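## Task

Shelf spots carry a lot number on the shelf edge beneath them, and several spots may have the same number. Get one cardboard box from lot 451 and one from lot 434 onto the desk, each resting fully on it with nothing overhanging the desk's edge. All other cardboard boxes must stay on their own shelves. If no box of a given lot exists in the storeroom, leave that lot out. The robot must not topple or finish leaning, or the task fails.

## Robot and tools

ROBOT. A simulated Hello Robot Stretch 3 with a single arm. It has a two-wheel base that cannot move sideways, a lift on a vertical mast, and a telescoping arm that reaches out to the robot's right. The wrist has yaw, pitch and roll, and ends in a two-finger gripper. To shift the gripper forward or back, you drive the base. The base is 0.33 m long and 0.34 m wide with a rounded back. It pivots about the point between the drive wheels, which is 0.05 m behind the front edge. With the arm retracted and the wrist folded, a turn sweeps a 0.28 m radius; an unfolded, level wrist reaches farther.

FRAMES. Base frame: origin on the floor between the drive wheels, x forward, y left, z up, in metres. hand_pose is reported in this frame, at the point where closed fingertips meet. With all wrist joints at 0, its x points up, y back along the arm toward the mast, and z toward the robot's rear. The odometry frame is the base frame as it stood at the scene start. base_odometry counts wheel rotation only, so slip shows up as travel. Heading is in radians, positive to the left, from -3.142 to 3.142.

move. Each call carries at most one action for the whole robot, plus optional "cameras" (list of head_camera, nav_camera, wrist_camera or all) and "blocking".
- "base": one key only, an offset from where the base last reported itself. {"translate_m": d} drives d metres straight, forward positive, -3 to 3. {"rotate_rad": d} turns in place, left positive, -6.4 to 6.4.
- "joints": one dict of absolute targets, by name. lift_m 0 to 1.1 (m); arm_m 0 to 0.52 (m of extension); wrist_yaw_rad -1.345 to 4.42 (0 along the arm, positive toward the front); wrist_pitch_rad -1.57 to 0.451 (0 level, negative tips fingers down); wrist_roll_rad -2.911 to 2.918 (0 fingers side by side); gripper_m -0.089 to 0.179 (bigger is wider; actual tip gap is 0.007 m smaller near closed, 0.025 m smaller wide open); head_pan_rad -3.953 to 1.73 (0 forward, positive left, -1.57 looks along the arm); head_tilt_rad -1.53 to 0.419 (negative looks down).
- "pace": "default" or "max". "speeds": per-motion top speed instead of pace, capped at the max speed. Default/max: translate 0.12/0.30 m/s, rotate 0.76/1.90 rad/s, lift 0.11/0.15 m/s, arm 0.14/0.40 m/s. The base is slowed to 0.10 m/s and 0.63 rad/s unless lift_m < 0.30, arm_m < 0.03 and wrist_yaw_rad > 2.54.
- "contact_limits": only next to its own command. arm_m, translate_m, rotate_rad take a motor_effort percentage 1 to 100 that stops the motion; lift_m takes {"down": n, "up": n}, 1 to 100, force beyond free motion (below about 12 may trip in free air). The base has no contact stop unless given one.
- {"servos": "reboot"} alone re-enables servos that shut off.
blocking true (default) returns when everything rests; false returns within about 0.5 s while motion continues. Any move lasts at most 14 s. Unknown keys make a call invalid; out-of-range values get it refused, and a refusal or an unplanned stop cancels the rest of that reply's move, wait and finished_scene calls.

OTHER TOOLS. wait {seconds 0 to 10}; stop (brakes all running motion); zoom_image {camera, region [x0,y0,x1,y1] in pixels, at most 504 by 504}; finished_scene {scene 1 or 2}, irreversible, and the goal must hold without the robot.

RESULTS. "move" is done or the worst status. base_status and joint_status: done, moving, off_target (resting away from target, maybe still pushing), stopped, contact_stop (that joint goes slack), time_out, torque_fault (limp until reboot). on_its_own lists uncommanded behaviour; "held at" is a target, not a reading. motor_effort in percent with the last action's peak in brackets; positive wheel effort pushes forward. lidar_m: 12 distances, 30-degree sectors, first straight ahead then counter-clockwise (4th left, 7th behind, 10th right), seeing only a plane 0.17 m up; "-" means nothing or too close. wrist_depth_mm and head_depth_mm: 7x7 grids of depth in mm. base_tilt in degrees (forward, right), with up to about 4 degrees of bias. turned_by_wheels vs turned_by_imu: prefer the IMU when they differ by over 0.15 rad. "pictures" gives image order. The head_camera image is rotated; turn it a quarter clockwise to view upright; nav_camera needs a quarter counterclockwise. Calibration: head 896x504, nav 672x504 fisheye, wrist 644x364.

GRIPPING. Close to a value below the box's width to hold; open to at least 0.05 above it to let go. Readings do not confirm a grasp; check cameras or efforts.

CAUTIONS. Before folding the wrist over the base (yaw to 3.0) or unfolding, put lift_m in 0.32 to 0.95, pitch at -0.4, roll near 0; once folded the lift may go down to 0.25. With yaw below -0.4 keep pitch at -0.5 or lower. Pushing against something rigid with the gripper above about 0.45 m, or driving while gripping or hooking something fixed, can tip the robot; if base_tilt leans, pull away. Wrist and head never contact-stop, so they can overheat. Avoid dropping boxes, slamming, hard hits and letting go of moving items; a fall or lasting tilt fails the task. Loose objects may occasionally get nudged.

Each tool is called after "Call:" by a JSON object that holds its "api" and its "payload", one argument or row to a line.

## Session

Call:
{"api": "move", "payload": {

}}

Scene clock: 0.00 s.
base_odometry: x=+0.000 y=+0.000 heading=+0.000
turned_by_wheels: +0.000
turned_by_imu: +0.000
base_tilt: forward=-0.3 right=-1.3
lidar_m: 0.73 0.73 0.85 1.53 2.66 1.26 1.01 1.11 1.82 1.63 1.40 0.83
head_depth_mm: 802 792 784 776 768 761 757 / 774 765 758 751 744 737 730 / 748 740 734 728 721 715 708 / 724 715 710 705 699 694 687 / 702 695 689 684 679 672 667 / 681 673 667 664 658 652 648 / 661 655 652 644 640 634 631
base_status: not commanded
joint_positions: lift_m=+0.374 arm_m=+0.001 wrist_yaw_rad=+3.009 wrist_pitch_rad=-0.462 wrist_roll_rad=+0.000 gripper_m=+0.037 head_pan_rad=+0.000 head_tilt_rad=-0.003
joint_status: not commanded
measured_speeds: all 0
motor_effort: left_wheel=-0.4 right_wheel=+0.1 lift_m=+22.4 arm_m=-2.9 wrist_yaw_rad=-1.0 wrist_pitch_rad=+1.9 wrist_roll_rad=-0.1 gripper_m=+0.3 head_pan_rad=+1.2 head_tilt_rad=+6.7
hand_pose: x=+0.0076 y=+0.0712 z=+0.3774 quat_wxyz=(+0.207, +0.697, +0.116, +0.676) (m; base frame)
wrist_depth_mm: - 138 - - - 859 - / - 151 - - - 975 - / - 167 922 - - 937 - / 840 775 203 821 806 791 762 / 698 671 212 657 648 671 666 / 590 599 126 579 128 582 578 / 522 546 287 355 507 509 509
pictures: head_camera (sideways), nav_camera (sideways), wrist_camera
camera_calibration:
head_camera: T_world_to_cam=[[0.049258, -0.0462949, -0.997713, 1.31416], [0.0559933, 0.997482, -0.0435198, 0.0560066], [0.997215, -0.0537216, 0.0517262, -0.117899], [0, 0, 0, 1]] pos_world=[0.0497012, -0.00136013, 1.31969]
nav_camera: T_world_to_cam=[[-0.0233498, 0.0170467, 0.999582, -1.25828], [0.00969844, -0.999804, 0.017277, 0.0275711], [0.99968, 0.0100978, 0.0231799, -0.0831342], [0, 0, 0, 1]] pos_world=[0.0534596, 0.0498547, 1.25921]
wrist_camera: T_world_to_cam=[[0.994963, -0.0965217, -0.0270514, 0.016197], [-0.0806635, -0.610724, -0.787724, 0.37395], [0.0595115, 0.785938, -0.615434, 0.342021], [0, 0, 0, 1]] pos_world=[-0.00630544, -0.0388635, 0.505499]

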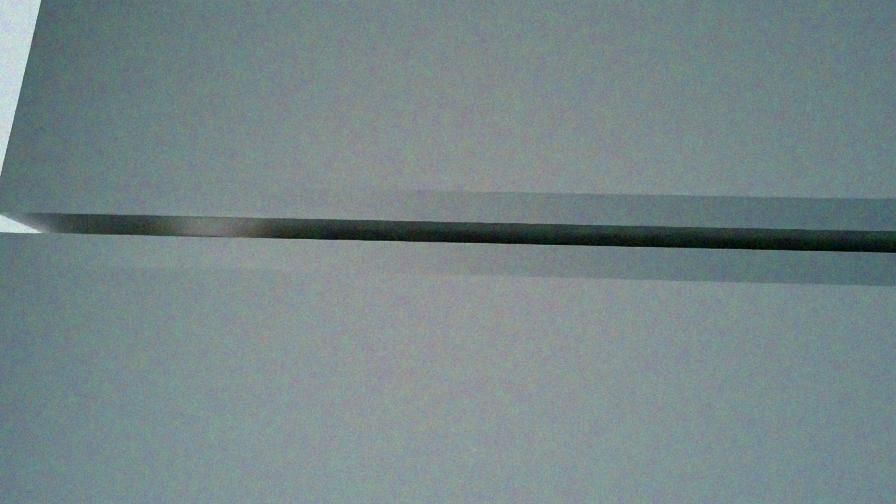

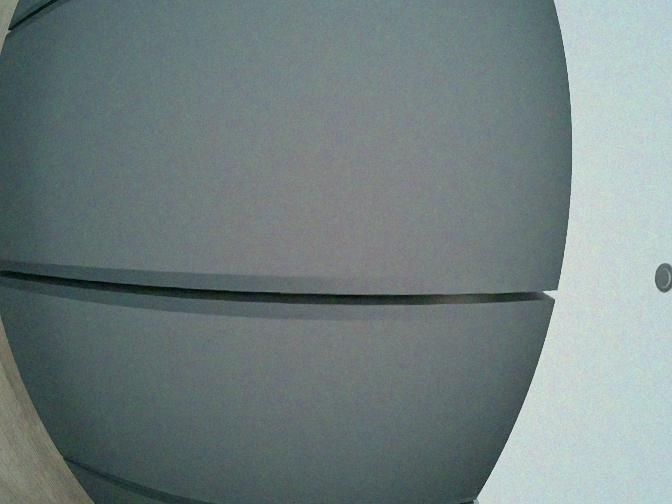

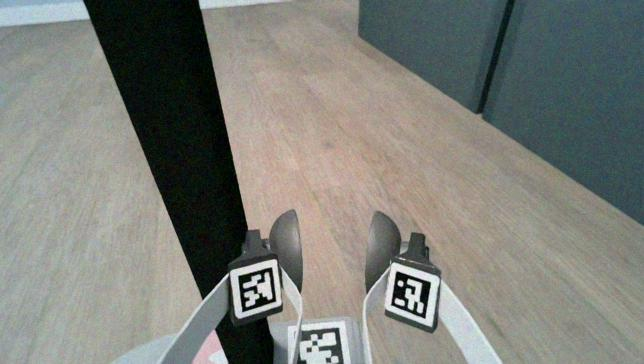

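Call:
{"api": "move", "payload": {
  "joints": {"head_pan_rad": -1.4, "head_tilt_rad": -0.35},
  "pace": "max",
  "cameras": ["nav_camera", "head_camera"]
}}

Call:
{"api": "move", "payload": {
  "joints": {"head_pan_rad": -2.8, "head_tilt_rad": -0.35},
  "pace": "max",
  "cameras": ["nav_camera", "head_camera"]
}}

Call:
{"api": "move", "payload": {
  "joints": {"head_pan_rad": 1.2, "head_tilt_rad": -0.35},
  "pace": "max",
  "cameras": ["nav_camera", "head_camera"]
}}

Scene clock: 13.77 s.
move: done
base_odometry: x=+0.000 y=+0.000 heading=+0.000
turned_by_wheels: +0.000
turned_by_imu: +0.000
base_tilt: forward=-0.3 right=-1.1
lidar_m: 0.73 0.73 0.85 1.53 2.66 1.26 1.01 1.11 1.81 1.62 1.39 0.82
head_depth_mm: 1805 1879 2034 2165 2260 1916 1489 / 1819 1899 2010 2132 2245 1905 1483 / 1565 1845 1971 2081 2252 1899 1475 / 1587 1830 1890 1854 1833 1843 1458 / 1760 1833 1958 2065 2192 1838 1464 / 1748 1803 1932 2042 2173 1813 1452 / 1713 1799 1909 2023 2145 1813 1454
base_status: not commanded
joint_positions: lift_m=+0.374 arm_m=+0.001 wrist_yaw_rad=+3.009 wrist_pitch_rad=-0.462 wrist_roll_rad=+0.000 gripper_m=+0.037 head_pan_rad=-1.408 head_tilt_rad=-0.351
joint_status: all done
measured_speeds: translate_m=+0.000 rotate_rad=+0.000 lift_m=+0.000 arm_m=+0.000 wrist_yaw_rad=+0.000 wrist_pitch_rad=+0.000 wrist_roll_rad=+0.000 head_pan_rad=+0.024 head_tilt_rad=+0.000
motor_effort: left_wheel=+0.0(0.8) right_wheel=+1.1(1.1) lift_m=+23.1(23.9) arm_m=-11.0(11.3) wrist_yaw_rad=+1.2(1.5) wrist_pitch_rad=+1.9(2.0) wrist_roll_rad=+0.1(0.3) gripper_m=+0.2(1.0) head_pan_rad=+3.7(6.0) head_tilt_rad=-2.7(8.0)
hand_pose: x=+0.0076 y=+0.0712 z=+0.3774 quat_wxyz=(+0.207, +0.697, +0.116, +0.676) (m; base frame)
wrist_depth_mm: - 139 - - - 855 - / - 151 - - - 965 - / - 167 914 - - 940 - / 834 778 204 816 804 800 761 / 700 681 211 667 656 674 658 / 607 594 126 571 129 579 570 / 532 538 287 354 498 508 505
pictures: head_camera (sideways), nav_camera (sideways)
camera_calibration:
head_camera: T_world_to_cam=[[-0.0933256, 0.282622, -0.954681, 1.25849], [0.990423, 0.124347, -0.0600081, 0.0716801], [0.101752, -0.951138, -0.29152, 0.334396], [0, 0, 0, 1]] pos_world=[0.0124306, -0.0465347, 1.30324]
nav_camera: T_world_to_cam=[[0.068504, -0.312109, 0.947573, -1.19068], [-0.984165, -0.176784, 0.012921, 0.0393685], [0.163483, -0.933454, -0.319277, 0.367747], [0, 0, 0, 1]] pos_world=[0.0601911, -0.0213867, 1.24516]

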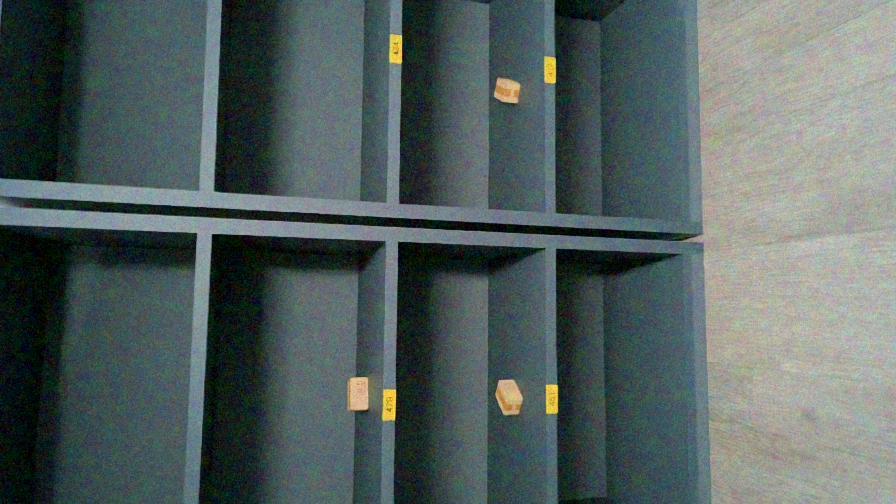

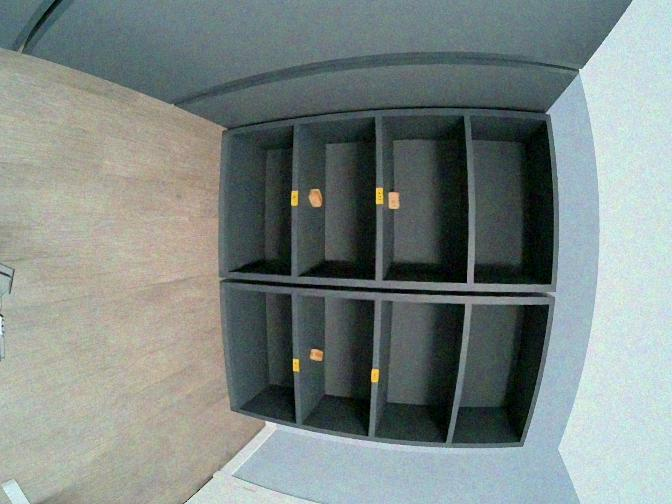

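Scene clock: 15.77 s.
move: done
base_odometry: x=+0.000 y=+0.000 heading=+0.000
turned_by_wheels: +0.000
turned_by_imu: +0.000
base_tilt: forward=-0.3 right=-1.1
lidar_m: 0.72 0.73 0.85 1.53 2.65 1.26 1.01 1.11 1.82 1.62 1.39 0.83
head_depth_mm: 1314 1377 1451 1545 1222 946 1437 / 1314 1385 1473 1568 1208 983 1438 / 1332 1398 1482 1563 1203 979 1476 / 1336 1408 1490 1579 1196 966 1380 / 1357 1430 1512 1612 1697 1793 1456 / 1347 1430 1512 1605 1718 1785 1460 / 1358 1432 1515 1611 1721 1792 1445
base_status: not commanded
joint_positions: lift_m=+0.374 arm_m=+0.001 wrist_yaw_rad=+3.009 wrist_pitch_rad=-0.462 wrist_roll_rad=+0.000 gripper_m=+0.037 head_pan_rad=-2.808 head_tilt_rad=-0.351
joint_status: all done
measured_speeds: translate_m=+0.000 rotate_rad=+0.000 lift_m=+0.000 arm_m=+0.000 wrist_yaw_rad=+0.000 wrist_pitch_rad=+0.000 wrist_roll_rad=+0.000 head_pan_rad=+0.024 head_tilt_rad=+0.000
motor_effort: left_wheel=-0.3(0.8) right_wheel=+0.6(1.1) lift_m=+23.7(23.9) arm_m=-13.2(13.4) wrist_yaw_rad=-0.5(1.6) wrist_pitch_rad=+2.0(2.1) wrist_roll_rad=-0.1(0.3) gripper_m=+0.5(1.1) head_pan_rad=+3.8(4.6) head_tilt_rad=-0.9(6.2)
hand_pose: x=+0.0076 y=+0.0712 z=+0.3774 quat_wxyz=(+0.207, +0.697, +0.116, +0.676) (m; base frame)
wrist_depth_mm: - 139 - - - 860 - / - 151 - - - 992 - / - 167 900 - - 946 - / 835 759 203 810 796 782 756 / 689 674 211 664 642 667 666 / 600 604 126 570 129 575 574 / 528 539 290 355 501 511 514
pictures: head_camera (sideways), nav_camera (sideways)
camera_calibration:
head_camera: T_world_to_cam=[[0.26264, 0.140004, -0.954683, 1.25632], [0.290831, -0.95489, -0.0600241, 0.0759991], [-0.92002, -0.261887, -0.29151, 0.340621], [0, 0, 0, 1]] pos_world=[-0.0386854, -0.0141147, 1.30324]
nav_camera: T_world_to_cam=[[-0.295918, -0.120564, 0.947574, -1.18844], [-0.341497, 0.939794, 0.0129287, 0.0354315], [-0.892083, -0.319768, -0.319274, 0.374243], [0, 0, 0, 1]] pos_world=[-0.00572353, -0.0569108, 1.24516]

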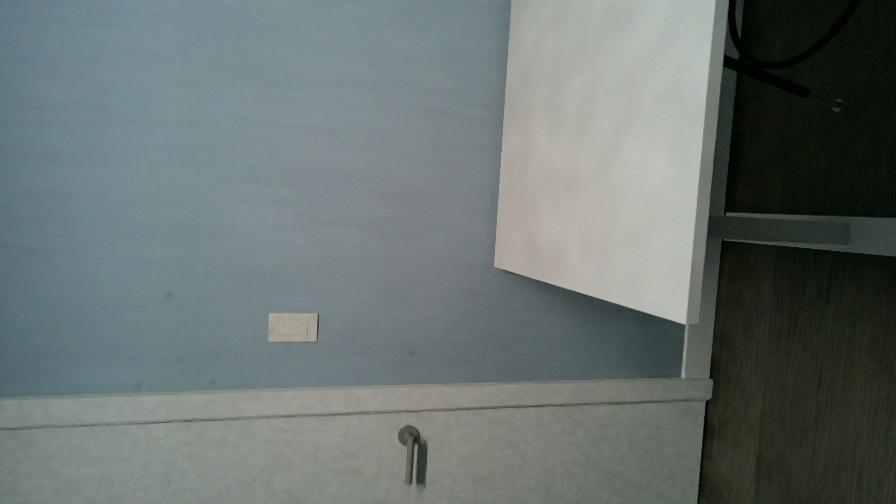

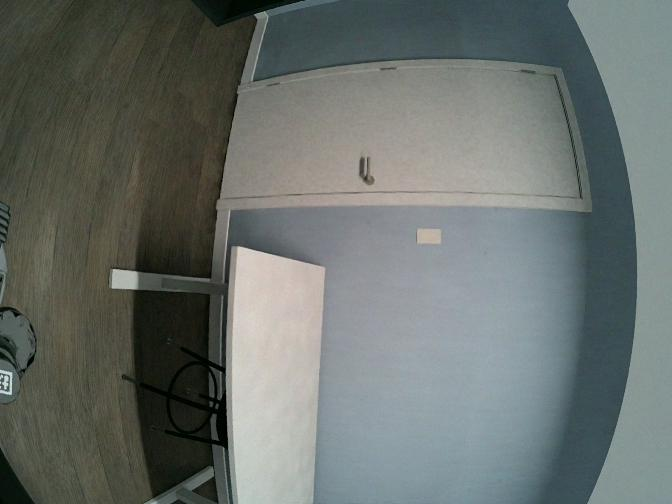

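Scene clock: 18.73 s.
move: done
base_odometry: x=+0.000 y=+0.000 heading=+0.000
turned_by_wheels: +0.000
turned_by_imu: +0.000
base_tilt: forward=-0.3 right=-1.3
lidar_m: 0.72 0.72 0.85 1.53 2.66 1.26 1.01 1.12 1.81 1.62 1.39 0.83
head_depth_mm: 747 770 798 819 850 883 918 / 838 858 887 927 963 1004 1048 / 936 974 1010 1059 1116 1163 1232 / 1067 1121 1177 1234 1304 1378 1393 / 1257 1327 1406 1493 1594 1670 1455 / 2353 2466 2588 2822 2443 1857 1460 / 2290 2378 2532 2674 2546 1841 1449
base_status: not commanded
joint_positions: lift_m=+0.374 arm_m=+0.001 wrist_yaw_rad=+3.009 wrist_pitch_rad=-0.462 wrist_roll_rad=+0.000 gripper_m=+0.037 head_pan_rad=+1.208 head_tilt_rad=-0.351
joint_status: all done
measured_speeds: translate_m=+0.000 rotate_rad=+0.000 lift_m=+0.000 arm_m=+0.000 wrist_yaw_rad=+0.000 wrist_pitch_rad=+0.000 wrist_roll_rad=+0.000 head_pan_rad=-0.024 head_tilt_rad=+0.000
motor_effort: left_wheel=+0.0(0.7) right_wheel=+0.1(0.9) lift_m=+23.5(24.0) arm_m=-12.6(13.7) wrist_yaw_rad=-0.4(1.8) wrist_pitch_rad=+2.0(2.0) wrist_roll_rad=-0.2(0.3) gripper_m=+0.1(1.1) head_pan_rad=-3.2(5.9) head_tilt_rad=+1.8(6.8)
hand_pose: x=+0.0076 y=+0.0712 z=+0.3774 quat_wxyz=(+0.207, +0.697, +0.116, +0.676) (m; base frame)
wrist_depth_mm: - 138 - - - 861 - / - 151 - - - 992 - / - 167 918 - - 947 - / 824 764 203 818 805 799 777 / 698 677 212 660 651 669 674 / 602 598 126 574 128 583 579 / 528 539 288 357 507 513 511
pictures: head_camera (sideways), nav_camera (sideways)
camera_calibration:
head_camera: T_world_to_cam=[[-0.0610048, -0.291323, -0.954677, 1.25831], [-0.919207, 0.389174, -0.0600196, 0.0833998], [0.389021, 0.873885, -0.291528, 0.332596], [0, 0, 0, 1]] pos_world=[0.024038, 0.0434671, 1.30324]
nav_camera: T_world_to_cam=[[0.097259, 0.304375, 0.947574, -1.19085], [0.940127, -0.340579, 0.0129044, 0.0276934], [0.326651, 0.889585, -0.319276, 0.366756], [0, 0, 0, 1]] pos_world=[-0.0300156, 0.0456367, 1.24516]

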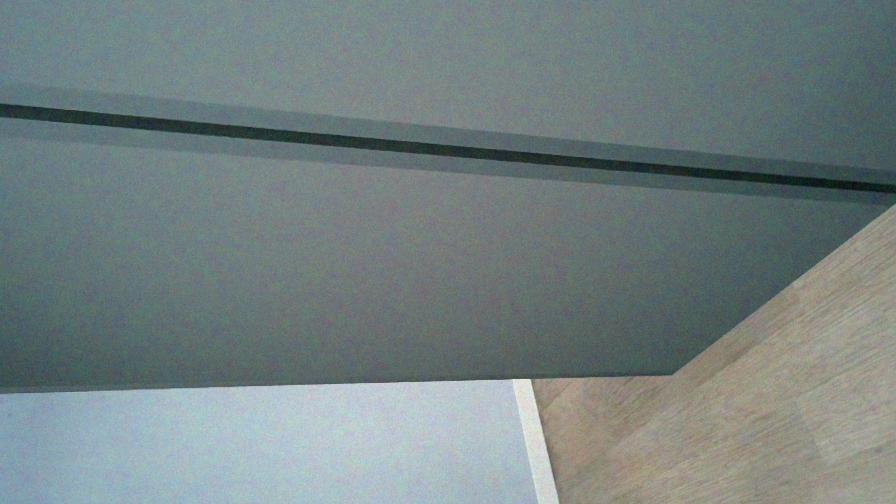

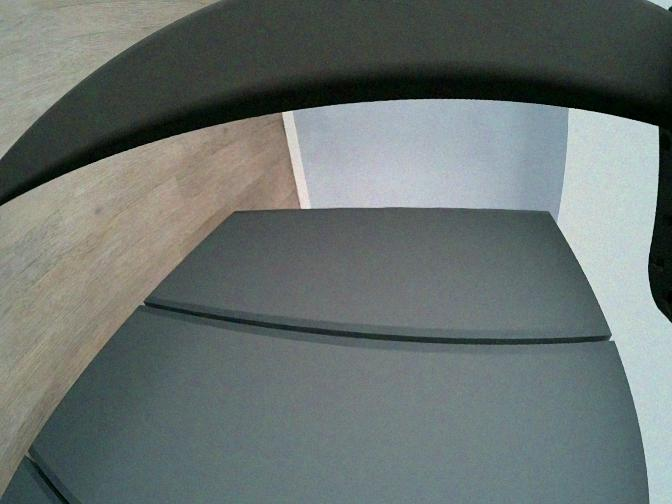

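Call:
{"api": "move", "payload": {
  "base": {"rotate_rad": 0.228},
  "joints": {"head_pan_rad": -1.72, "head_tilt_rad": -0.35},
  "pace": "max",
  "cameras": ["head_camera"]
}}

Scene clock: 39.93 s.
move: done
base_odometry: x=+0.000 y=+0.000 heading=+0.228
turned_by_wheels: +0.228
turned_by_imu: +0.224
base_tilt: forward=-0.4 right=-1.3
lidar_m: 0.73 0.75 1.03 2.65 1.64 1.01 1.11 1.60 1.96 1.62 1.04 0.76
head_depth_mm: 1787 1954 2061 2089 2021 1920 1494 / 1816 1949 2092 2209 2275 1884 1481 / 1834 1930 2050 2163 2218 1909 1484 / 1433 1854 1957 2035 2109 1863 1470 / 1672 1813 1919 2002 1955 1848 1459 / 1722 1810 1906 2036 2084 1809 1461 / 1704 1772 1879 1969 2085 1779 1449
base_status: done
joint_positions: lift_m=+0.374 arm_m=+0.001 wrist_yaw_rad=+3.009 wrist_pitch_rad=-0.462 wrist_roll_rad=+0.000 gripper_m=+0.037 head_pan_rad=-1.728 head_tilt_rad=-0.350
joint_status: all done
measured_speeds: translate_m=+0.000 rotate_rad=+0.000 lift_m=+0.000 arm_m=+0.000 wrist_yaw_rad=+0.000 wrist_pitch_rad=+0.000 wrist_roll_rad=+0.000 head_pan_rad=+0.024 head_tilt_rad=+0.000
motor_effort: left_wheel=-9.0(13.1) right_wheel=+9.3(12.2) lift_m=+23.6(24.3) arm_m=-12.4(13.5) wrist_yaw_rad=+0.2(1.7) wrist_pitch_rad=+1.8(2.1) wrist_roll_rad=+0.1(0.5) gripper_m=+0.7(1.0) head_pan_rad=+3.3(5.3) head_tilt_rad=+4.9(7.9)
hand_pose: x=+0.0076 y=+0.0712 z=+0.3774 quat_wxyz=(+0.207, +0.697, +0.116, +0.676) (m; base frame)
wrist_depth_mm: - 138 - - - - - / - 150 - - - - 789 / - 167 929 - - 983 898 / 830 768 203 823 801 804 788 / 691 676 211 666 650 672 663 / 603 592 126 569 129 579 577 / 523 538 288 353 502 514 511
pictures: head_camera (sideways)
camera_calibration:
head_camera: T_world_to_cam=[[0.00024676, 0.296633, -0.954992, 1.25838], [0.979228, -0.193706, -0.0599146, 0.0716439], [-0.20276, -0.93514, -0.290519, 0.334945], [0, 0, 0, 1]] pos_world=[-0.00255279, -0.0461804, 1.30335]

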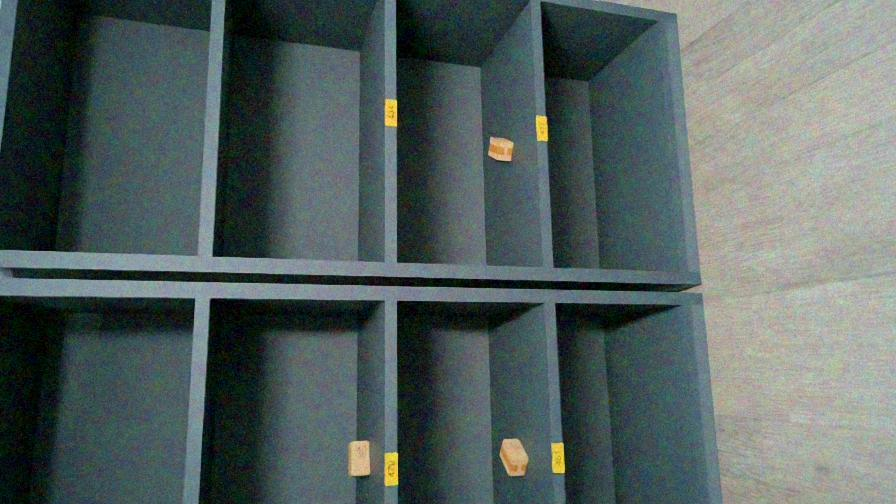

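Call:
{"api": "zoom_image", "payload": {
  "camera": "head_camera",
  "region": [340, 60, 440, 160]
}}

Call:
{"api": "zoom_image", "payload": {
  "camera": "head_camera",
  "region": [480, 90, 580, 190]
}}

Call:
{"api": "zoom_image", "payload": {
  "camera": "head_camera",
  "region": [340, 420, 440, 504]
}}

Call:
{"api": "zoom_image", "payload": {
  "camera": "head_camera",
  "region": [490, 420, 590, 504]
}}

Scaled by 5.040 from the camera's 896x504 image, which has a finer 1280x720 frame.

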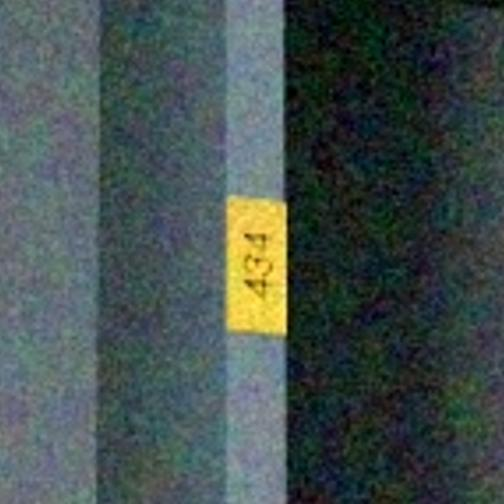

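Scaled by 5.040 from the camera's 896x504 image, which has a finer 1280x720 frame.

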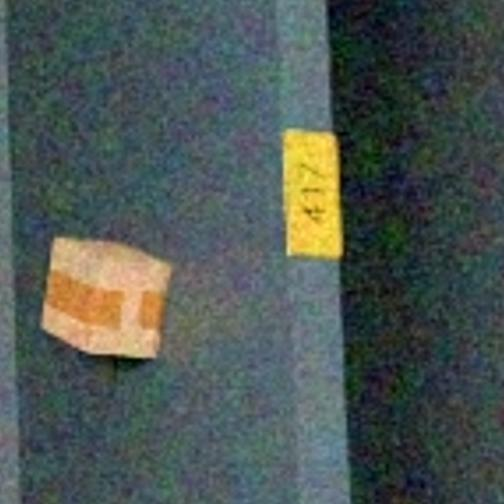

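Scaled by 5.040 from the camera's 896x504 image, which has a finer 1280x720 frame.

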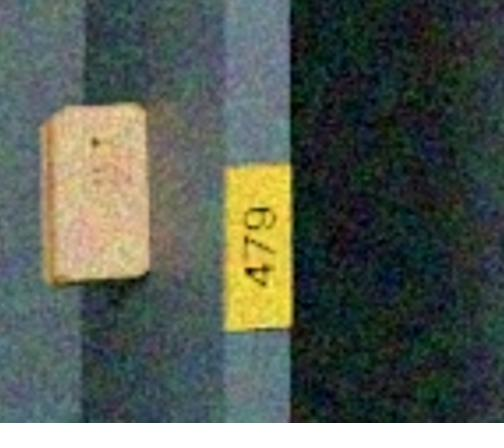

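Scaled by 5.040 from the camera's 896x504 image, which has a finer 1280x720 frame.

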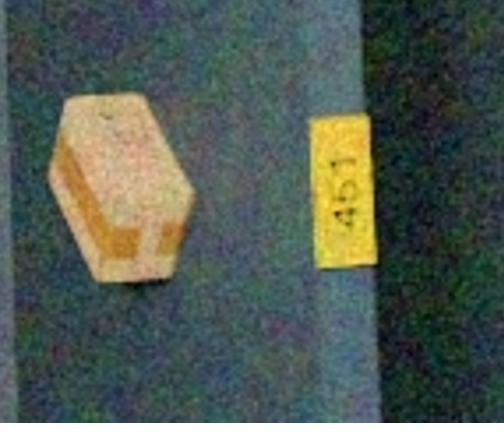

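Call:
{"api": "move", "payload": {
  "base": {"rotate_rad": -1.535},
  "joints": {"lift_m": 0.28},
  "pace": "max",
  "cameras": []
}}

Call:
{"api": "move", "payload": {
  "base": {"translate_m": 1.14},
  "joints": {"head_pan_rad": -1.57, "head_tilt_rad": -0.55},
  "pace": "max",
  "cameras": []
}}

Call:
{"api": "move", "payload": {
  "base": {"rotate_rad": 1.535},
  "joints": {"lift_m": 0.45},
  "pace": "max",
  "cameras": ["head_camera"]
}}

Scene clock: 116.90 s.
move: done
base_odometry: x=+0.000 y=+0.000 heading=-1.307
turned_by_wheels: -1.535
turned_by_imu: -1.505
base_tilt: forward=-0.3 right=-1.1
lidar_m: 1.62 0.99 0.74 0.73 0.77 1.08 2.66 1.64 1.01 1.11 1.61 1.96
head_depth_mm: 1384 1461 1564 1653 1223 1134 1489 / 1369 1449 1538 1625 1210 1163 1445 / 1353 1431 1521 1597 1206 1409 1444 / 1343 1413 1494 1576 1189 971 1469 / 1331 1394 1476 1556 1178 960 1379 / 1304 1378 1457 1529 1244 952 1456 / 1292 1354 1435 1522 1633 1714 1452
base_status: done
joint_positions: lift_m=+0.280 arm_m=+0.001 wrist_yaw_rad=+3.009 wrist_pitch_rad=-0.463 wrist_roll_rad=+0.000 gripper_m=+0.037 head_pan_rad=-1.720 head_tilt_rad=-0.350
joint_status: all done
measured_speeds: all 0
motor_effort: left_wheel=+6.9(14.8) right_wheel=-9.3(14.8) lift_m=+30.0(31.3) arm_m=-12.8(13.5) wrist_yaw_rad=+0.4(2.1) wrist_pitch_rad=+2.1(2.2) wrist_roll_rad=-0.1(0.3) gripper_m=+0.7(0.9) head_pan_rad=+3.0(3.9) head_tilt_rad=+3.9(5.7)
hand_pose: x=+0.0076 y=+0.0711 z=+0.2828 quat_wxyz=(+0.208, +0.697, +0.117, +0.676) (m; base frame)
wrist_depth_mm: - 138 - - - - - / - 151 161 - - - - / 805 167 182 764 791 787 788 / 672 626 203 660 655 643 646 / 571 563 211 542 536 543 542 / 491 298 126 284 129 471 470 / 262 267 248 259 401 417 412
pictures: none
No camera images: "cameras" was empty.

Scene clock: 122.07 s.
move: done
base_odometry: x=+0.297 y=-1.101 heading=-1.307
turned_by_wheels: +0.000
turned_by_imu: +0.000
base_tilt: forward=-0.2 right=-1.3
lidar_m: 0.94 0.82 0.69 0.67 0.71 1.00 3.76 1.60 1.63 1.59 1.26 0.54
head_depth_mm: 1307 1422 1562 1731 1872 1561 1283 / 1305 1421 1549 1723 1875 1554 1277 / 1309 1432 1574 1742 1882 1544 1273 / 1321 1432 1562 1750 1870 1543 1266 / 1326 1445 1595 1763 1906 1512 1260 / 1342 1468 1602 1779 1919 1518 1251 / 1354 1471 1572 1328 1482 1459 1240
base_status: done
joint_positions: lift_m=+0.280 arm_m=+0.001 wrist_yaw_rad=+3.009 wrist_pitch_rad=-0.463 wrist_roll_rad=+0.000 gripper_m=+0.037 head_pan_rad=-1.570 head_tilt_rad=-0.550
joint_status: all done
measured_speeds: all 0
motor_effort: left_wheel=+3.9(16.4) right_wheel=-0.4(11.0) lift_m=+24.6(30.8) arm_m=-10.2(13.2) wrist_yaw_rad=-0.2(1.7) wrist_pitch_rad=+2.0(2.2) wrist_roll_rad=+0.1(0.3) gripper_m=+0.5(1.0) head_pan_rad=-3.5(4.9) head_tilt_rad=-4.8(7.7)
hand_pose: x=+0.0076 y=+0.0711 z=+0.2828 quat_wxyz=(+0.208, +0.697, +0.117, +0.676) (m; base frame)
wrist_depth_mm: - 138 - 672 - - - / - 151 161 743 - - - / - 166 180 775 775 749 - / 676 623 203 659 651 646 595 / 569 569 212 543 533 541 537 / 492 296 126 285 129 475 469 / 261 266 248 258 402 417 418
pictures: none
No camera images: "cameras" was empty.

Scene clock: 125.13 s.
move: done
base_odometry: x=+0.297 y=-1.101 heading=+0.228
turned_by_wheels: +1.535
turned_by_imu: +1.510
base_tilt: forward=-0.4 right=-1.2
lidar_m: 0.67 0.70 0.95 2.60 2.30 1.60 1.59 1.26 0.54 0.87 0.86 0.70
head_depth_mm: 659 644 631 594 592 680 760 / 765 821 880 656 798 843 796 / 764 833 892 649 1078 911 813 / 763 831 891 640 1068 906 809 / 760 828 886 635 1060 901 804 / 762 829 887 628 1056 883 798 / 757 829 889 623 1050 888 796
base_status: done
joint_positions: lift_m=+0.450 arm_m=+0.001 wrist_yaw_rad=+3.009 wrist_pitch_rad=-0.463 wrist_roll_rad=+0.000 gripper_m=+0.037 head_pan_rad=-1.570 head_tilt_rad=-0.551
joint_status: all done
measured_speeds: all 0
motor_effort: left_wheel=-7.0(14.4) right_wheel=+7.7(13.2) lift_m=+24.2(33.5) arm_m=-12.8(13.6) wrist_yaw_rad=+0.4(1.4) wrist_pitch_rad=+2.1(2.3) wrist_roll_rad=+0.2(0.4) gripper_m=+0.2(1.0) head_pan_rad=-2.7(3.7) head_tilt_rad=-2.6(5.4)
hand_pose: x=+0.0076 y=+0.0710 z=+0.4526 quat_wxyz=(+0.208, +0.697, +0.117, +0.676) (m; base frame)
wrist_depth_mm: - 138 - - - - - / - 151 - - - - - / - 167 - - - - - / 973 865 203 925 912 907 - / 803 772 212 756 765 773 759 / 688 676 126 664 128 668 666 / 602 611 290 597 574 587 588
pictures: head_camera (sideways)
camera_calibration:
head_camera: T_world_to_cam=[[-0.0466457, 0.477201, -0.877555, 1.15755], [0.997498, -0.0244627, -0.0663236, 0.0798402], [-0.0531171, -0.878454, -0.474866, 0.573943], [0, 0, 0, 1]] pos_world=[0.00484052, -0.04625, 1.29366]

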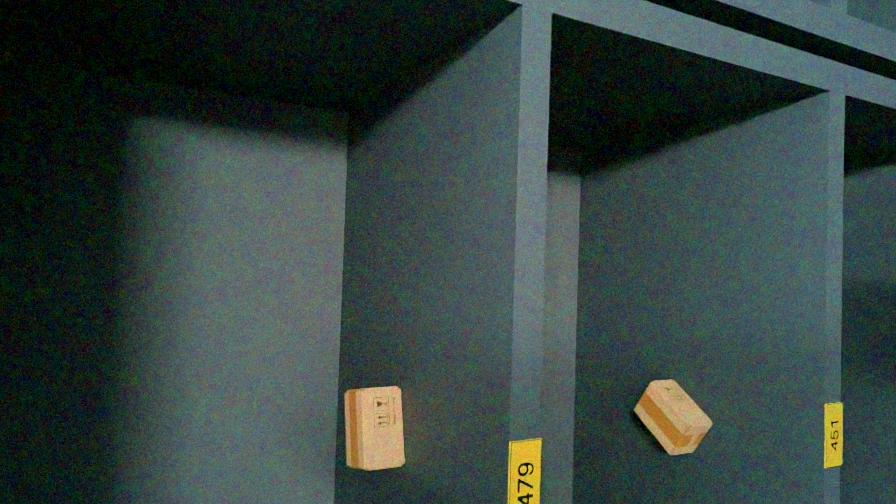

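Call:
{"api": "zoom_image", "payload": {
  "camera": "head_camera",
  "region": [610, 360, 730, 480]
}}

Call:
{"api": "move", "payload": {
  "joints": {"wrist_pitch_rad": -0.4, "lift_m": 0.56},
  "pace": "max",
  "cameras": []
}}

Call:
{"api": "move", "payload": {
  "joints": {"wrist_yaw_rad": 0.0},
  "pace": "max",
  "cameras": ["wrist_camera"]
}}

Scaled by 4.200 from the camera's 896x504 image, which has a finer 1280x720 frame.

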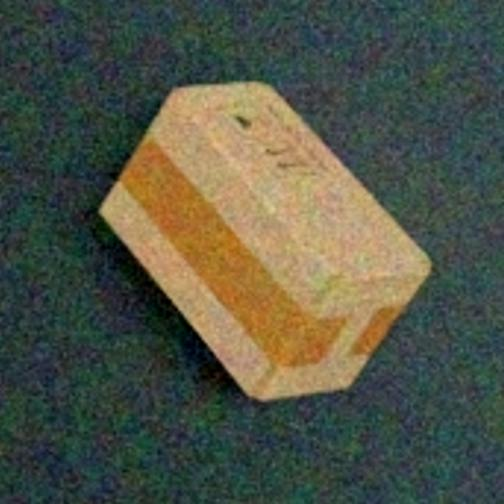

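Scene clock: 144.30 s.
move: done
base_odometry: x=+0.297 y=-1.101 heading=+0.228
turned_by_wheels: +0.000
turned_by_imu: +0.000
base_tilt: forward=-0.3 right=-1.2
lidar_m: 0.67 0.69 0.95 2.59 2.30 1.60 1.59 1.26 0.54 0.87 0.86 0.70
head_depth_mm: 660 645 631 593 592 679 762 / 766 822 879 657 799 846 794 / 765 831 893 650 1078 910 814 / 760 830 889 644 1071 906 804 / 761 829 884 634 1062 902 802 / 759 827 885 630 1055 885 797 / 762 827 882 622 1050 887 795
base_status: not commanded
joint_positions: lift_m=+0.560 arm_m=+0.001 wrist_yaw_rad=+3.009 wrist_pitch_rad=-0.419 wrist_roll_rad=+0.000 gripper_m=+0.037 head_pan_rad=-1.570 head_tilt_rad=-0.551
joint_status: all done
measured_speeds: all 0
motor_effort: left_wheel=-6.7(7.5) right_wheel=+7.6(8.3) lift_m=+27.4(34.3) arm_m=-11.2(12.2) wrist_yaw_rad=-0.5(1.3) wrist_pitch_rad=+3.0(6.1) wrist_roll_rad=+0.1(0.3) gripper_m=+0.2(0.9) head_pan_rad=-2.1(3.0) head_tilt_rad=-2.1(3.1)
hand_pose: x=+0.0083 y=+0.0768 z=+0.5725 quat_wxyz=(+0.193, +0.699, +0.101, +0.681) (m; base frame)
wrist_depth_mm: - 137 - - - - - / - 148 - - - - - / - 163 - - - - - / - 188 207 - - - - / - 949 204 963 937 962 - / 856 840 129 804 129 840 795 / 739 722 268 727 714 715 723
pictures: none
No camera images: "cameras" was empty.

Scene clock: 146.13 s.
move: done
base_odometry: x=+0.297 y=-1.101 heading=+0.228
turned_by_wheels: +0.000
turned_by_imu: +0.000
base_tilt: forward=-0.2 right=-1.0
lidar_m: 0.67 0.70 0.95 2.60 2.30 1.60 1.59 1.26 0.54 0.87 0.86 0.70
head_depth_mm: 659 644 632 592 591 680 760 / 763 822 877 656 801 845 793 / 762 831 894 648 1078 909 812 / 764 831 887 642 1067 908 806 / 764 832 887 635 1061 900 804 / 761 828 885 631 1049 886 797 / 761 831 885 623 1046 889 794
base_status: not commanded
joint_positions: lift_m=+0.560 arm_m=+0.001 wrist_yaw_rad=+0.003 wrist_pitch_rad=-0.419 wrist_roll_rad=+0.000 gripper_m=+0.037 head_pan_rad=-1.570 head_tilt_rad=-0.551
joint_status: all done
measured_speeds: all 0
motor_effort: left_wheel=-6.7(7.4) right_wheel=+7.4(8.5) lift_m=+23.4(27.7) arm_m=-10.2(11.6) wrist_yaw_rad=-3.5(6.9) wrist_pitch_rad=+3.0(3.2) wrist_roll_rad=+0.0(0.3) gripper_m=-0.1(0.9) head_pan_rad=-2.3(2.6) head_tilt_rad=-1.0(2.2)
hand_pose: x=-0.0208 y=-0.3698 z=+0.5724 quat_wxyz=(+0.692, +0.148, -0.691, -0.146) (m; base frame)
wrist_depth_mm: - - - - - - 252 / - 417 - - - - 253 / - - - 329 327 325 261 / 308 302 299 295 293 290 286 / - - - 150 153 - 317 / - - 126 - 126 - 357 / - - 107 - - - 398
pictures: wrist_camera
camera_calibration:
wrist_camera: T_world_to_cam=[[-0.998878, -0.0399156, -0.0254827, -0.0143562], [-0.00249996, 0.581802, -0.813327, 0.713247], [0.0472903, -0.81235, -0.581249, 0.199449], [0, 0, 0, 1]] pos_world=[-0.021989, -0.253519, 0.695667]

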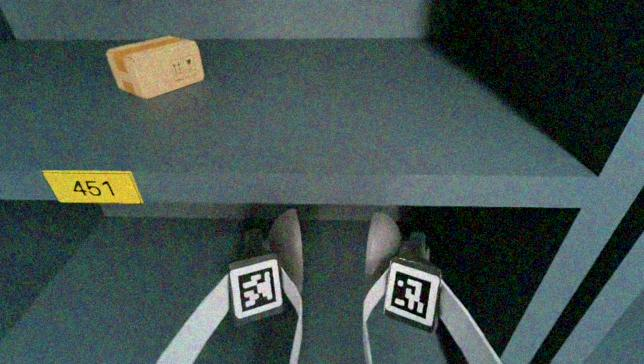

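Call:
{"api": "move", "payload": {
  "base": {"translate_m": 0.06},
  "joints": {"lift_m": 0.655, "wrist_yaw_rad": 0.97, "wrist_pitch_rad": -0.5, "gripper_m": 0.179, "arm_m": 0.15},
  "cameras": ["wrist_camera"]
}}

Scene clock: 192.67 s.
move: done
base_odometry: x=+0.356 y=-1.087 heading=+0.228
turned_by_wheels: +0.000
turned_by_imu: +0.000
base_tilt: forward=-0.2 right=-1.3
lidar_m: 0.61 0.64 0.86 2.36 1.93 1.65 1.65 1.32 0.57 0.94 0.78 0.64
head_depth_mm: 757 800 789 663 719 749 786 / 765 832 902 656 998 914 434 / 762 831 893 649 1080 910 416 / 762 831 887 643 1067 908 443 / 760 826 889 635 1062 898 500 / 763 829 886 631 1055 870 780 / 760 828 885 623 1083 889 796
base_status: done
joint_positions: lift_m=+0.655 arm_m=+0.150 wrist_yaw_rad=+0.967 wrist_pitch_rad=-0.512 wrist_roll_rad=+0.000 gripper_m=+0.179 head_pan_rad=-1.570 head_tilt_rad=-0.551
joint_status: all done
measured_speeds: all 0
motor_effort: left_wheel=+6.6(9.3) right_wheel=+5.4(11.9) lift_m=+30.3(34.2) arm_m=+13.2(14.2) wrist_yaw_rad=+2.0(5.6) wrist_pitch_rad=+1.7(4.2) wrist_roll_rad=-0.3(0.3) gripper_m=+0.7(83.7) head_pan_rad=-1.7(2.6) head_tilt_rad=+1.5(1.5)
hand_pose: x=+0.1527 y=-0.4153 z=+0.6472 quat_wxyz=(+0.689, +0.476, -0.522, +0.159) (m; base frame)
wrist_depth_mm: 422 458 - - - - - / 446 - - - - - - / 464 - - - - - 325 / - - - - - 332 303 / - 142 - - 315 315 312 / - 126 868 - 283 276 273 / - 778 781 755 - 243 105
pictures: wrist_camera
camera_calibration:
wrist_camera: T_world_to_cam=[[-0.539191, -0.841694, -0.0287215, -0.24197], [-0.5392, 0.371208, -0.755955, 0.758236], [0.646944, -0.392117, -0.653993, 0.327818], [0, 0, 0, 1]] pos_world=[0.0662928, -0.356586, 0.780633]

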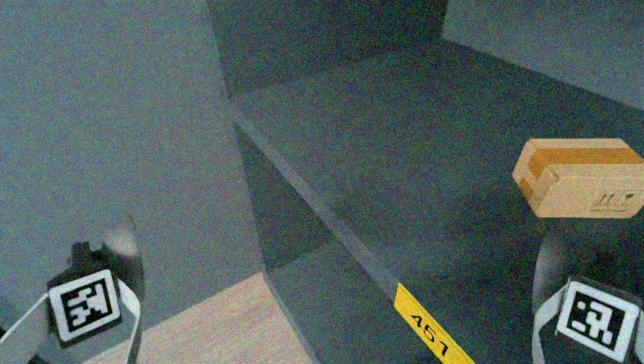

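Call:
{"api": "move", "payload": {
  "base": {"translate_m": 0.007},
  "joints": {"arm_m": 0.43},
  "speeds": {"arm_m": 0.1},
  "contact_limits": {"arm_m": 36},
  "cameras": ["wrist_camera", "head_camera"]
}}

Scene clock: 210.83 s.
move: done
base_odometry: x=+0.362 y=-1.085 heading=+0.228
turned_by_wheels: +0.000
turned_by_imu: +0.000
base_tilt: forward=-0.3 right=-1.1
lidar_m: 0.61 0.63 0.86 2.33 2.23 1.65 1.66 1.32 0.57 0.94 0.77 0.63
head_depth_mm: 756 810 805 662 737 768 779 / 763 834 903 657 1020 887 429 / 761 830 894 649 629 831 791 / 760 832 889 642 669 877 809 / 760 830 885 637 741 872 803 / 759 828 889 628 1054 867 799 / 761 828 880 622 1086 891 797
base_status: done
joint_positions: lift_m=+0.655 arm_m=+0.430 wrist_yaw_rad=+0.967 wrist_pitch_rad=-0.512 wrist_roll_rad=+0.000 gripper_m=+0.179 head_pan_rad=-1.570 head_tilt_rad=-0.551
joint_status: all done
measured_speeds: all 0
motor_effort: left_wheel=+5.5(9.7) right_wheel=+4.8(9.4) lift_m=+23.1(27.3) arm_m=+13.1(14.9) wrist_yaw_rad=+1.6(3.7) wrist_pitch_rad=+1.7(1.9) wrist_roll_rad=+0.2(0.3) gripper_m=+0.8(1.1) head_pan_rad=-0.7(2.1) head_tilt_rad=+3.1(3.8)
contact_limits: arm_m 36 (drawing in: default 31, maximum 55; extending or still: default 40, maximum 69)
hand_pose: x=+0.1528 y=-0.6952 z=+0.6472 quat_wxyz=(+0.689, +0.477, -0.522, +0.159) (m; base frame)
wrist_depth_mm: - - - 529 - 302 251 / - - - 551 - 315 266 / - - - - 444 323 275 / - - - - - 343 285 / 319 304 310 316 315 316 294 / 123 267 278 221 273 274 270 / 239 247 246 195 203 242 105
pictures: head_camera (sideways), wrist_camera
camera_calibration:
head_camera: T_world_to_cam=[[-0.0466457, 0.477201, -0.877555, 1.15755], [0.997498, -0.0244627, -0.0663236, 0.0798402], [-0.0531171, -0.878454, -0.474866, 0.573943], [0, 0, 0, 1]] pos_world=[0.00484052, -0.04625, 1.29366]
wrist_camera: T_world_to_cam=[[-0.538973, -0.841832, -0.0287605, -0.477663], [-0.539288, 0.371099, -0.755946, 0.862157], [0.647053, -0.391924, -0.654002, 0.218083], [0, 0, 0, 1]] pos_world=[0.0663926, -0.636586, 0.780633]

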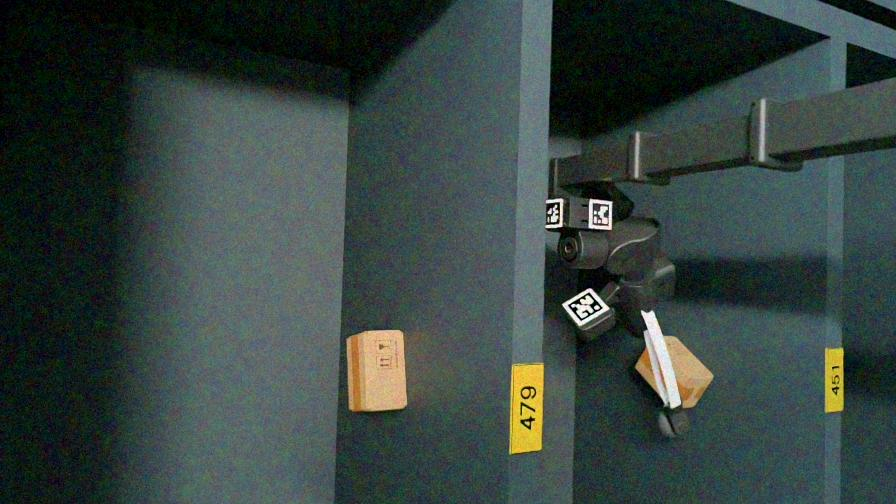

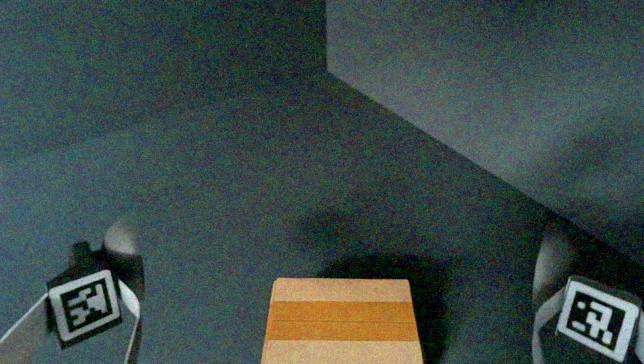

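Call:
{"api": "move", "payload": {
  "joints": {"lift_m": 0.576},
  "speeds": {"lift_m": 0.06},
  "contact_limits": {"lift_m": {"down": 14}},
  "cameras": ["wrist_camera"]
}}

Scene clock: 225.00 s.
move: done
base_odometry: x=+0.362 y=-1.085 heading=+0.228
turned_by_wheels: +0.000
turned_by_imu: +0.000
base_tilt: forward=-0.3 right=-1.2
lidar_m: 0.61 0.63 0.86 2.34 2.22 1.65 1.66 1.32 0.57 0.94 0.76 0.63
head_depth_mm: 754 813 807 664 735 769 777 / 764 834 903 658 1022 917 775 / 762 831 893 649 730 670 755 / 763 828 887 642 1068 773 808 / 759 830 884 638 1061 847 803 / 758 828 890 630 1055 870 801 / 761 828 883 623 1052 893 796
base_status: not commanded
joint_positions: lift_m=+0.576 arm_m=+0.430 wrist_yaw_rad=+0.967 wrist_pitch_rad=-0.512 wrist_roll_rad=+0.000 gripper_m=+0.179 head_pan_rad=-1.570 head_tilt_rad=-0.550
joint_status: all done
measured_speeds: all 0
motor_effort: left_wheel=+5.4(6.0) right_wheel=+3.9(5.4) lift_m=+23.4(25.7) arm_m=+13.0(14.2) wrist_yaw_rad=+1.4(3.0) wrist_pitch_rad=+1.7(1.9) wrist_roll_rad=+0.0(0.3) gripper_m=+0.6(1.2) head_pan_rad=-0.6(1.5) head_tilt_rad=+3.7(4.7)
contact_limits: arm_m 36 (drawing in: default 31, maximum 55; extending or still: default 40, maximum 69); lift_m down 14 (down: maximum 72; up: maximum 65)
hand_pose: x=+0.1527 y=-0.6952 z=+0.5682 quat_wxyz=(+0.689, +0.477, -0.522, +0.159) (m; base frame)
wrist_depth_mm: - - - - - 302 251 / - - - - - 320 263 / 313 309 297 304 300 298 273 / 260 257 255 253 249 248 244 / 220 212 211 154 153 212 215 / 123 145 180 134 132 186 184 / 162 164 161 152 149 164 105
pictures: wrist_camera
camera_calibration:
wrist_camera: T_world_to_cam=[[-0.538973, -0.841832, -0.0287605, -0.479935], [-0.539288, 0.371099, -0.755946, 0.802438], [0.647053, -0.391924, -0.654002, 0.166417], [0, 0, 0, 1]] pos_world=[0.0663926, -0.636586, 0.701633]

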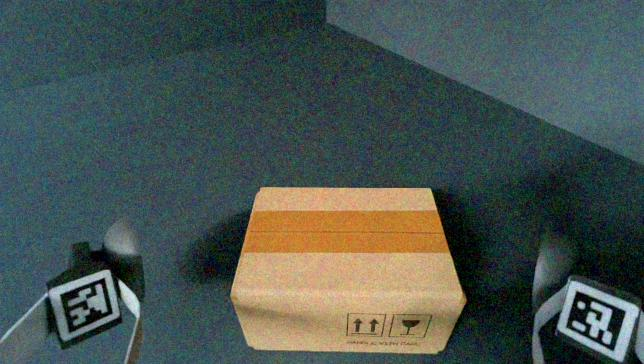

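Call:
{"api": "move", "payload": {
  "joints": {"gripper_m": 0.05},
  "cameras": ["wrist_camera"]
}}

Call:
{"api": "move", "payload": {
  "joints": {"lift_m": 0.68},
  "speeds": {"lift_m": 0.08},
  "cameras": ["wrist_camera"]
}}

Scene clock: 234.77 s.
move: done
base_odometry: x=+0.362 y=-1.085 heading=+0.228
turned_by_wheels: +0.000
turned_by_imu: +0.000
base_tilt: forward=-0.3 right=-1.2
lidar_m: 0.61 0.63 0.86 2.34 2.23 1.65 1.65 1.32 0.57 0.94 0.77 0.63
head_depth_mm: 754 810 809 664 733 767 780 / 763 831 902 658 1021 913 778 / 759 830 895 648 733 668 757 / 762 833 888 642 1070 773 805 / 758 828 886 634 1063 832 802 / 760 830 887 630 1051 871 798 / 759 829 886 622 1049 888 796
base_status: not commanded
joint_positions: lift_m=+0.576 arm_m=+0.430 wrist_yaw_rad=+0.967 wrist_pitch_rad=-0.509 wrist_roll_rad=+0.000 gripper_m=+0.051 head_pan_rad=-1.570 head_tilt_rad=-0.550
joint_status: all done
measured_speeds: all 0
motor_effort: left_wheel=+5.0(6.1) right_wheel=+4.8(5.3) lift_m=+23.0(23.9) arm_m=+12.6(13.8) wrist_yaw_rad=+2.1(3.1) wrist_pitch_rad=+1.1(1.8) wrist_roll_rad=+0.0(0.3) gripper_m=-17.0(88.2) head_pan_rad=-0.1(1.1) head_tilt_rad=+3.3(4.7)
contact_limits: arm_m 36 (drawing in: default 31, maximum 55; extending or still: default 40, maximum 69); lift_m down 14 (down: maximum 72; up: maximum 65)
hand_pose: x=+0.1530 y=-0.6954 z=+0.5687 quat_wxyz=(+0.689, +0.476, -0.523, +0.160) (m; base frame)
wrist_depth_mm: - - - - - 301 251 / - - - - - 319 263 / 317 312 309 304 303 299 274 / 261 258 257 254 252 249 248 / 221 221 152 156 150 213 211 / 192 187 135 139 134 181 186 / 174 161 161 160 159 126 165
pictures: wrist_camera
camera_calibration:
wrist_camera: T_world_to_cam=[[-0.53889, -0.841889, -0.028634, -0.480057], [-0.537823, 0.370023, -0.757515, 0.802981], [0.648339, -0.392817, -0.652189, 0.164688], [0, 0, 0, 1]] pos_world=[0.06639, -0.636584, 0.701932]

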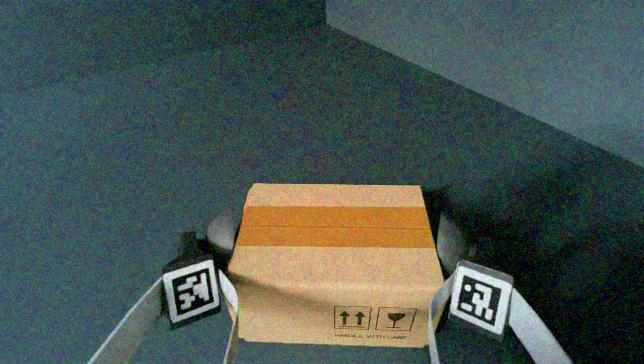

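Scene clock: 236.73 s.
move: done
base_odometry: x=+0.362 y=-1.085 heading=+0.228
turned_by_wheels: +0.000
turned_by_imu: +0.000
base_tilt: forward=-0.4 right=-1.3
lidar_m: 0.61 0.63 0.86 2.33 2.22 1.66 1.66 1.32 0.57 0.94 0.77 0.63
head_depth_mm: 755 814 809 664 732 768 777 / 763 831 900 656 1016 866 394 / 765 830 899 649 615 858 813 / 760 831 884 643 655 902 807 / 759 830 886 636 721 901 803 / 761 828 885 629 883 869 802 / 759 829 885 624 1054 893 796
base_status: not commanded
joint_positions: lift_m=+0.680 arm_m=+0.430 wrist_yaw_rad=+0.967 wrist_pitch_rad=-0.519 wrist_roll_rad=+0.000 gripper_m=+0.051 head_pan_rad=-1.570 head_tilt_rad=-0.550
joint_status: all done
measured_speeds: all 0
motor_effort: left_wheel=+5.0(5.5) right_wheel=+5.0(5.2) lift_m=+29.3(35.5) arm_m=+12.5(13.6) wrist_yaw_rad=+1.9(3.1) wrist_pitch_rad=+3.2(3.4) wrist_roll_rad=-0.1(0.3) gripper_m=-16.0(16.8) head_pan_rad=-0.4(0.7) head_tilt_rad=+3.6(4.5)
contact_limits: arm_m 36 (drawing in: default 31, maximum 55; extending or still: default 40, maximum 69)
hand_pose: x=+0.1518 y=-0.6946 z=+0.6706 quat_wxyz=(+0.690, +0.479, -0.520, +0.157) (m; base frame)
wrist_depth_mm: - - - 524 - 303 251 / - - - 575 - 317 264 / - - - - 478 323 274 / - - - 174 173 342 287 / - - 150 154 150 329 307 / 310 300 136 140 136 291 297 / 279 259 257 160 256 254 264
pictures: wrist_camera
camera_calibration:
wrist_camera: T_world_to_cam=[[-0.539166, -0.8417, -0.029001, -0.476647], [-0.544032, 0.374362, -0.750921, 0.878718], [0.642907, -0.389093, -0.659755, 0.240716], [0, 0, 0, 1]] pos_world=[0.066301, -0.636491, 0.804838]

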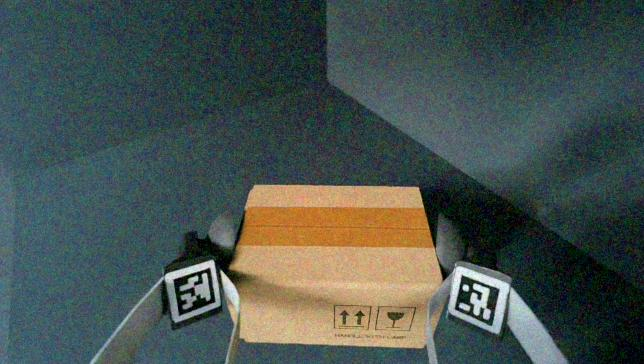

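Call:
{"api": "move", "payload": {
  "joints": {"arm_m": 0.0},
  "speeds": {"arm_m": 0.16},
  "cameras": []
}}

Call:
{"api": "move", "payload": {
  "base": {"rotate_rad": -1.290},
  "joints": {"lift_m": 0.82, "head_pan_rad": -3.14, "head_tilt_rad": -0.45},
  "cameras": ["nav_camera", "wrist_camera"]
}}

Scene clock: 288.73 s.
move: done
base_odometry: x=+0.362 y=-1.085 heading=+0.228
turned_by_wheels: +0.000
turned_by_imu: +0.000
base_tilt: forward=-0.3 right=-1.1
lidar_m: 0.61 0.63 0.86 2.34 2.23 1.65 1.66 1.32 0.57 0.94 0.77 0.63
head_depth_mm: 758 811 808 663 734 768 779 / 764 831 903 657 1024 921 816 / 763 834 896 652 1081 912 812 / 760 829 889 643 1072 904 806 / 760 829 884 636 1062 905 804 / 760 830 889 630 1058 898 800 / 759 827 884 623 1051 891 794
base_status: not commanded
joint_positions: lift_m=+0.680 arm_m=+0.001 wrist_yaw_rad=+0.967 wrist_pitch_rad=-0.520 wrist_roll_rad=+0.000 gripper_m=+0.051 head_pan_rad=-1.570 head_tilt_rad=-0.550
joint_status: all done
measured_speeds: all 0
motor_effort: left_wheel=+5.0(5.6) right_wheel=+4.9(5.7) lift_m=+30.6(32.0) arm_m=-11.9(15.3) wrist_yaw_rad=+2.4(3.2) wrist_pitch_rad=+3.2(3.3) wrist_roll_rad=+0.2(0.4) gripper_m=-16.4(16.7) head_pan_rad=+0.3(1.4) head_tilt_rad=+2.9(4.2)
hand_pose: x=+0.1518 y=-0.2651 z=+0.6705 quat_wxyz=(+0.690, +0.479, -0.520, +0.157) (m; base frame)
wrist_depth_mm: 418 458 - - - 737 - / 441 - - - - - - / 464 - - - - - - / 506 - - 174 173 - - / 580 - 149 154 150 153 329 / - 124 136 140 135 123 305 / - 123 764 160 156 - 291
pictures: none
No camera images: "cameras" was empty.

Scene clock: 291.90 s.
move: done
base_odometry: x=+0.362 y=-1.085 heading=-1.062
turned_by_wheels: -1.290
turned_by_imu: -1.269
base_tilt: forward=-0.4 right=-1.3
lidar_m: 0.94 0.69 0.61 0.61 0.72 1.28 2.64 1.65 1.66 1.32 0.57 0.62
head_depth_mm: 3030 3247 3472 3432 2289 1704 1458 / 3124 3325 3534 3364 2280 1710 294 / 3232 3472 3590 3346 2245 1694 292 / 3288 3537 3806 3317 2242 1690 1431 / 3394 3575 3796 3294 2218 1684 1355 / 3004 3146 3053 2761 2218 1666 1342 / 2528 2625 2546 1912 2174 1652 1339
base_status: done
joint_positions: lift_m=+0.820 arm_m=+0.001 wrist_yaw_rad=+0.967 wrist_pitch_rad=-0.520 wrist_roll_rad=+0.000 gripper_m=+0.051 head_pan_rad=-3.142 head_tilt_rad=-0.447
joint_status: all done
measured_speeds: all 0
motor_effort: left_wheel=+7.0(12.5) right_wheel=-9.3(12.7) lift_m=+28.6(34.2) arm_m=-12.7(13.5) wrist_yaw_rad=+2.3(3.1) wrist_pitch_rad=+3.2(3.3) wrist_roll_rad=+0.1(0.6) gripper_m=-15.6(16.6) head_pan_rad=+3.0(4.6) head_tilt_rad=-1.0(6.4)
hand_pose: x=+0.1518 y=-0.2651 z=+0.8105 quat_wxyz=(+0.690, +0.479, -0.520, +0.157) (m; base frame)
wrist_depth_mm: - - - 388 386 - - / - - - 696 - 807 - / - - - 663 - - - / - - - 174 173 - - / - - 149 154 152 - - / - - 136 140 136 - - / - - 151 158 904 890 920
pictures: nav_camera (sideways), wrist_camera
camera_calibration:
nav_camera: T_world_to_cam=[[-0.408656, -0.0168984, 0.912532, -1.14202], [-0.0158504, 0.999809, 0.0114164, 0.0353718], [-0.912551, -0.00979863, -0.408846, 0.490916], [0, 0, 0, 1]] pos_world=[-0.0181454, -0.049853, 1.24243]
wrist_camera: T_world_to_cam=[[-0.539042, -0.841778, -0.0290356, -0.111152], [-0.544405, 0.374506, -0.750579, 0.822828], [0.642695, -0.388786, -0.660143, 0.500602], [0, 0, 0, 1]] pos_world=[0.0663015, -0.207092, 0.944839]

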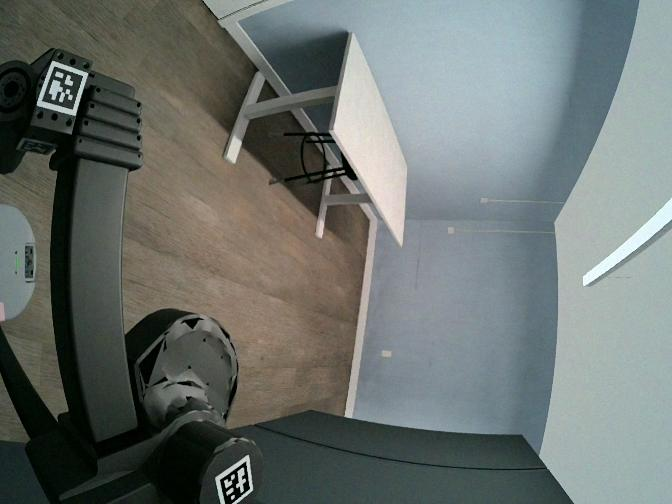

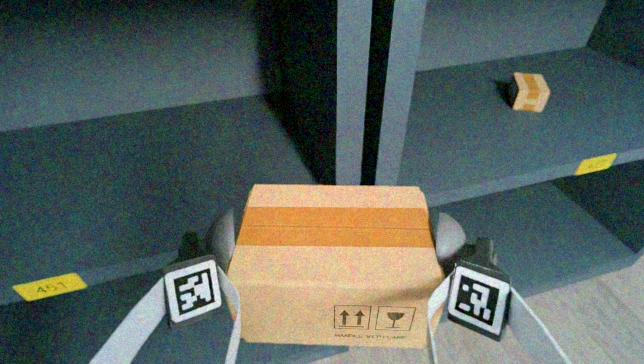

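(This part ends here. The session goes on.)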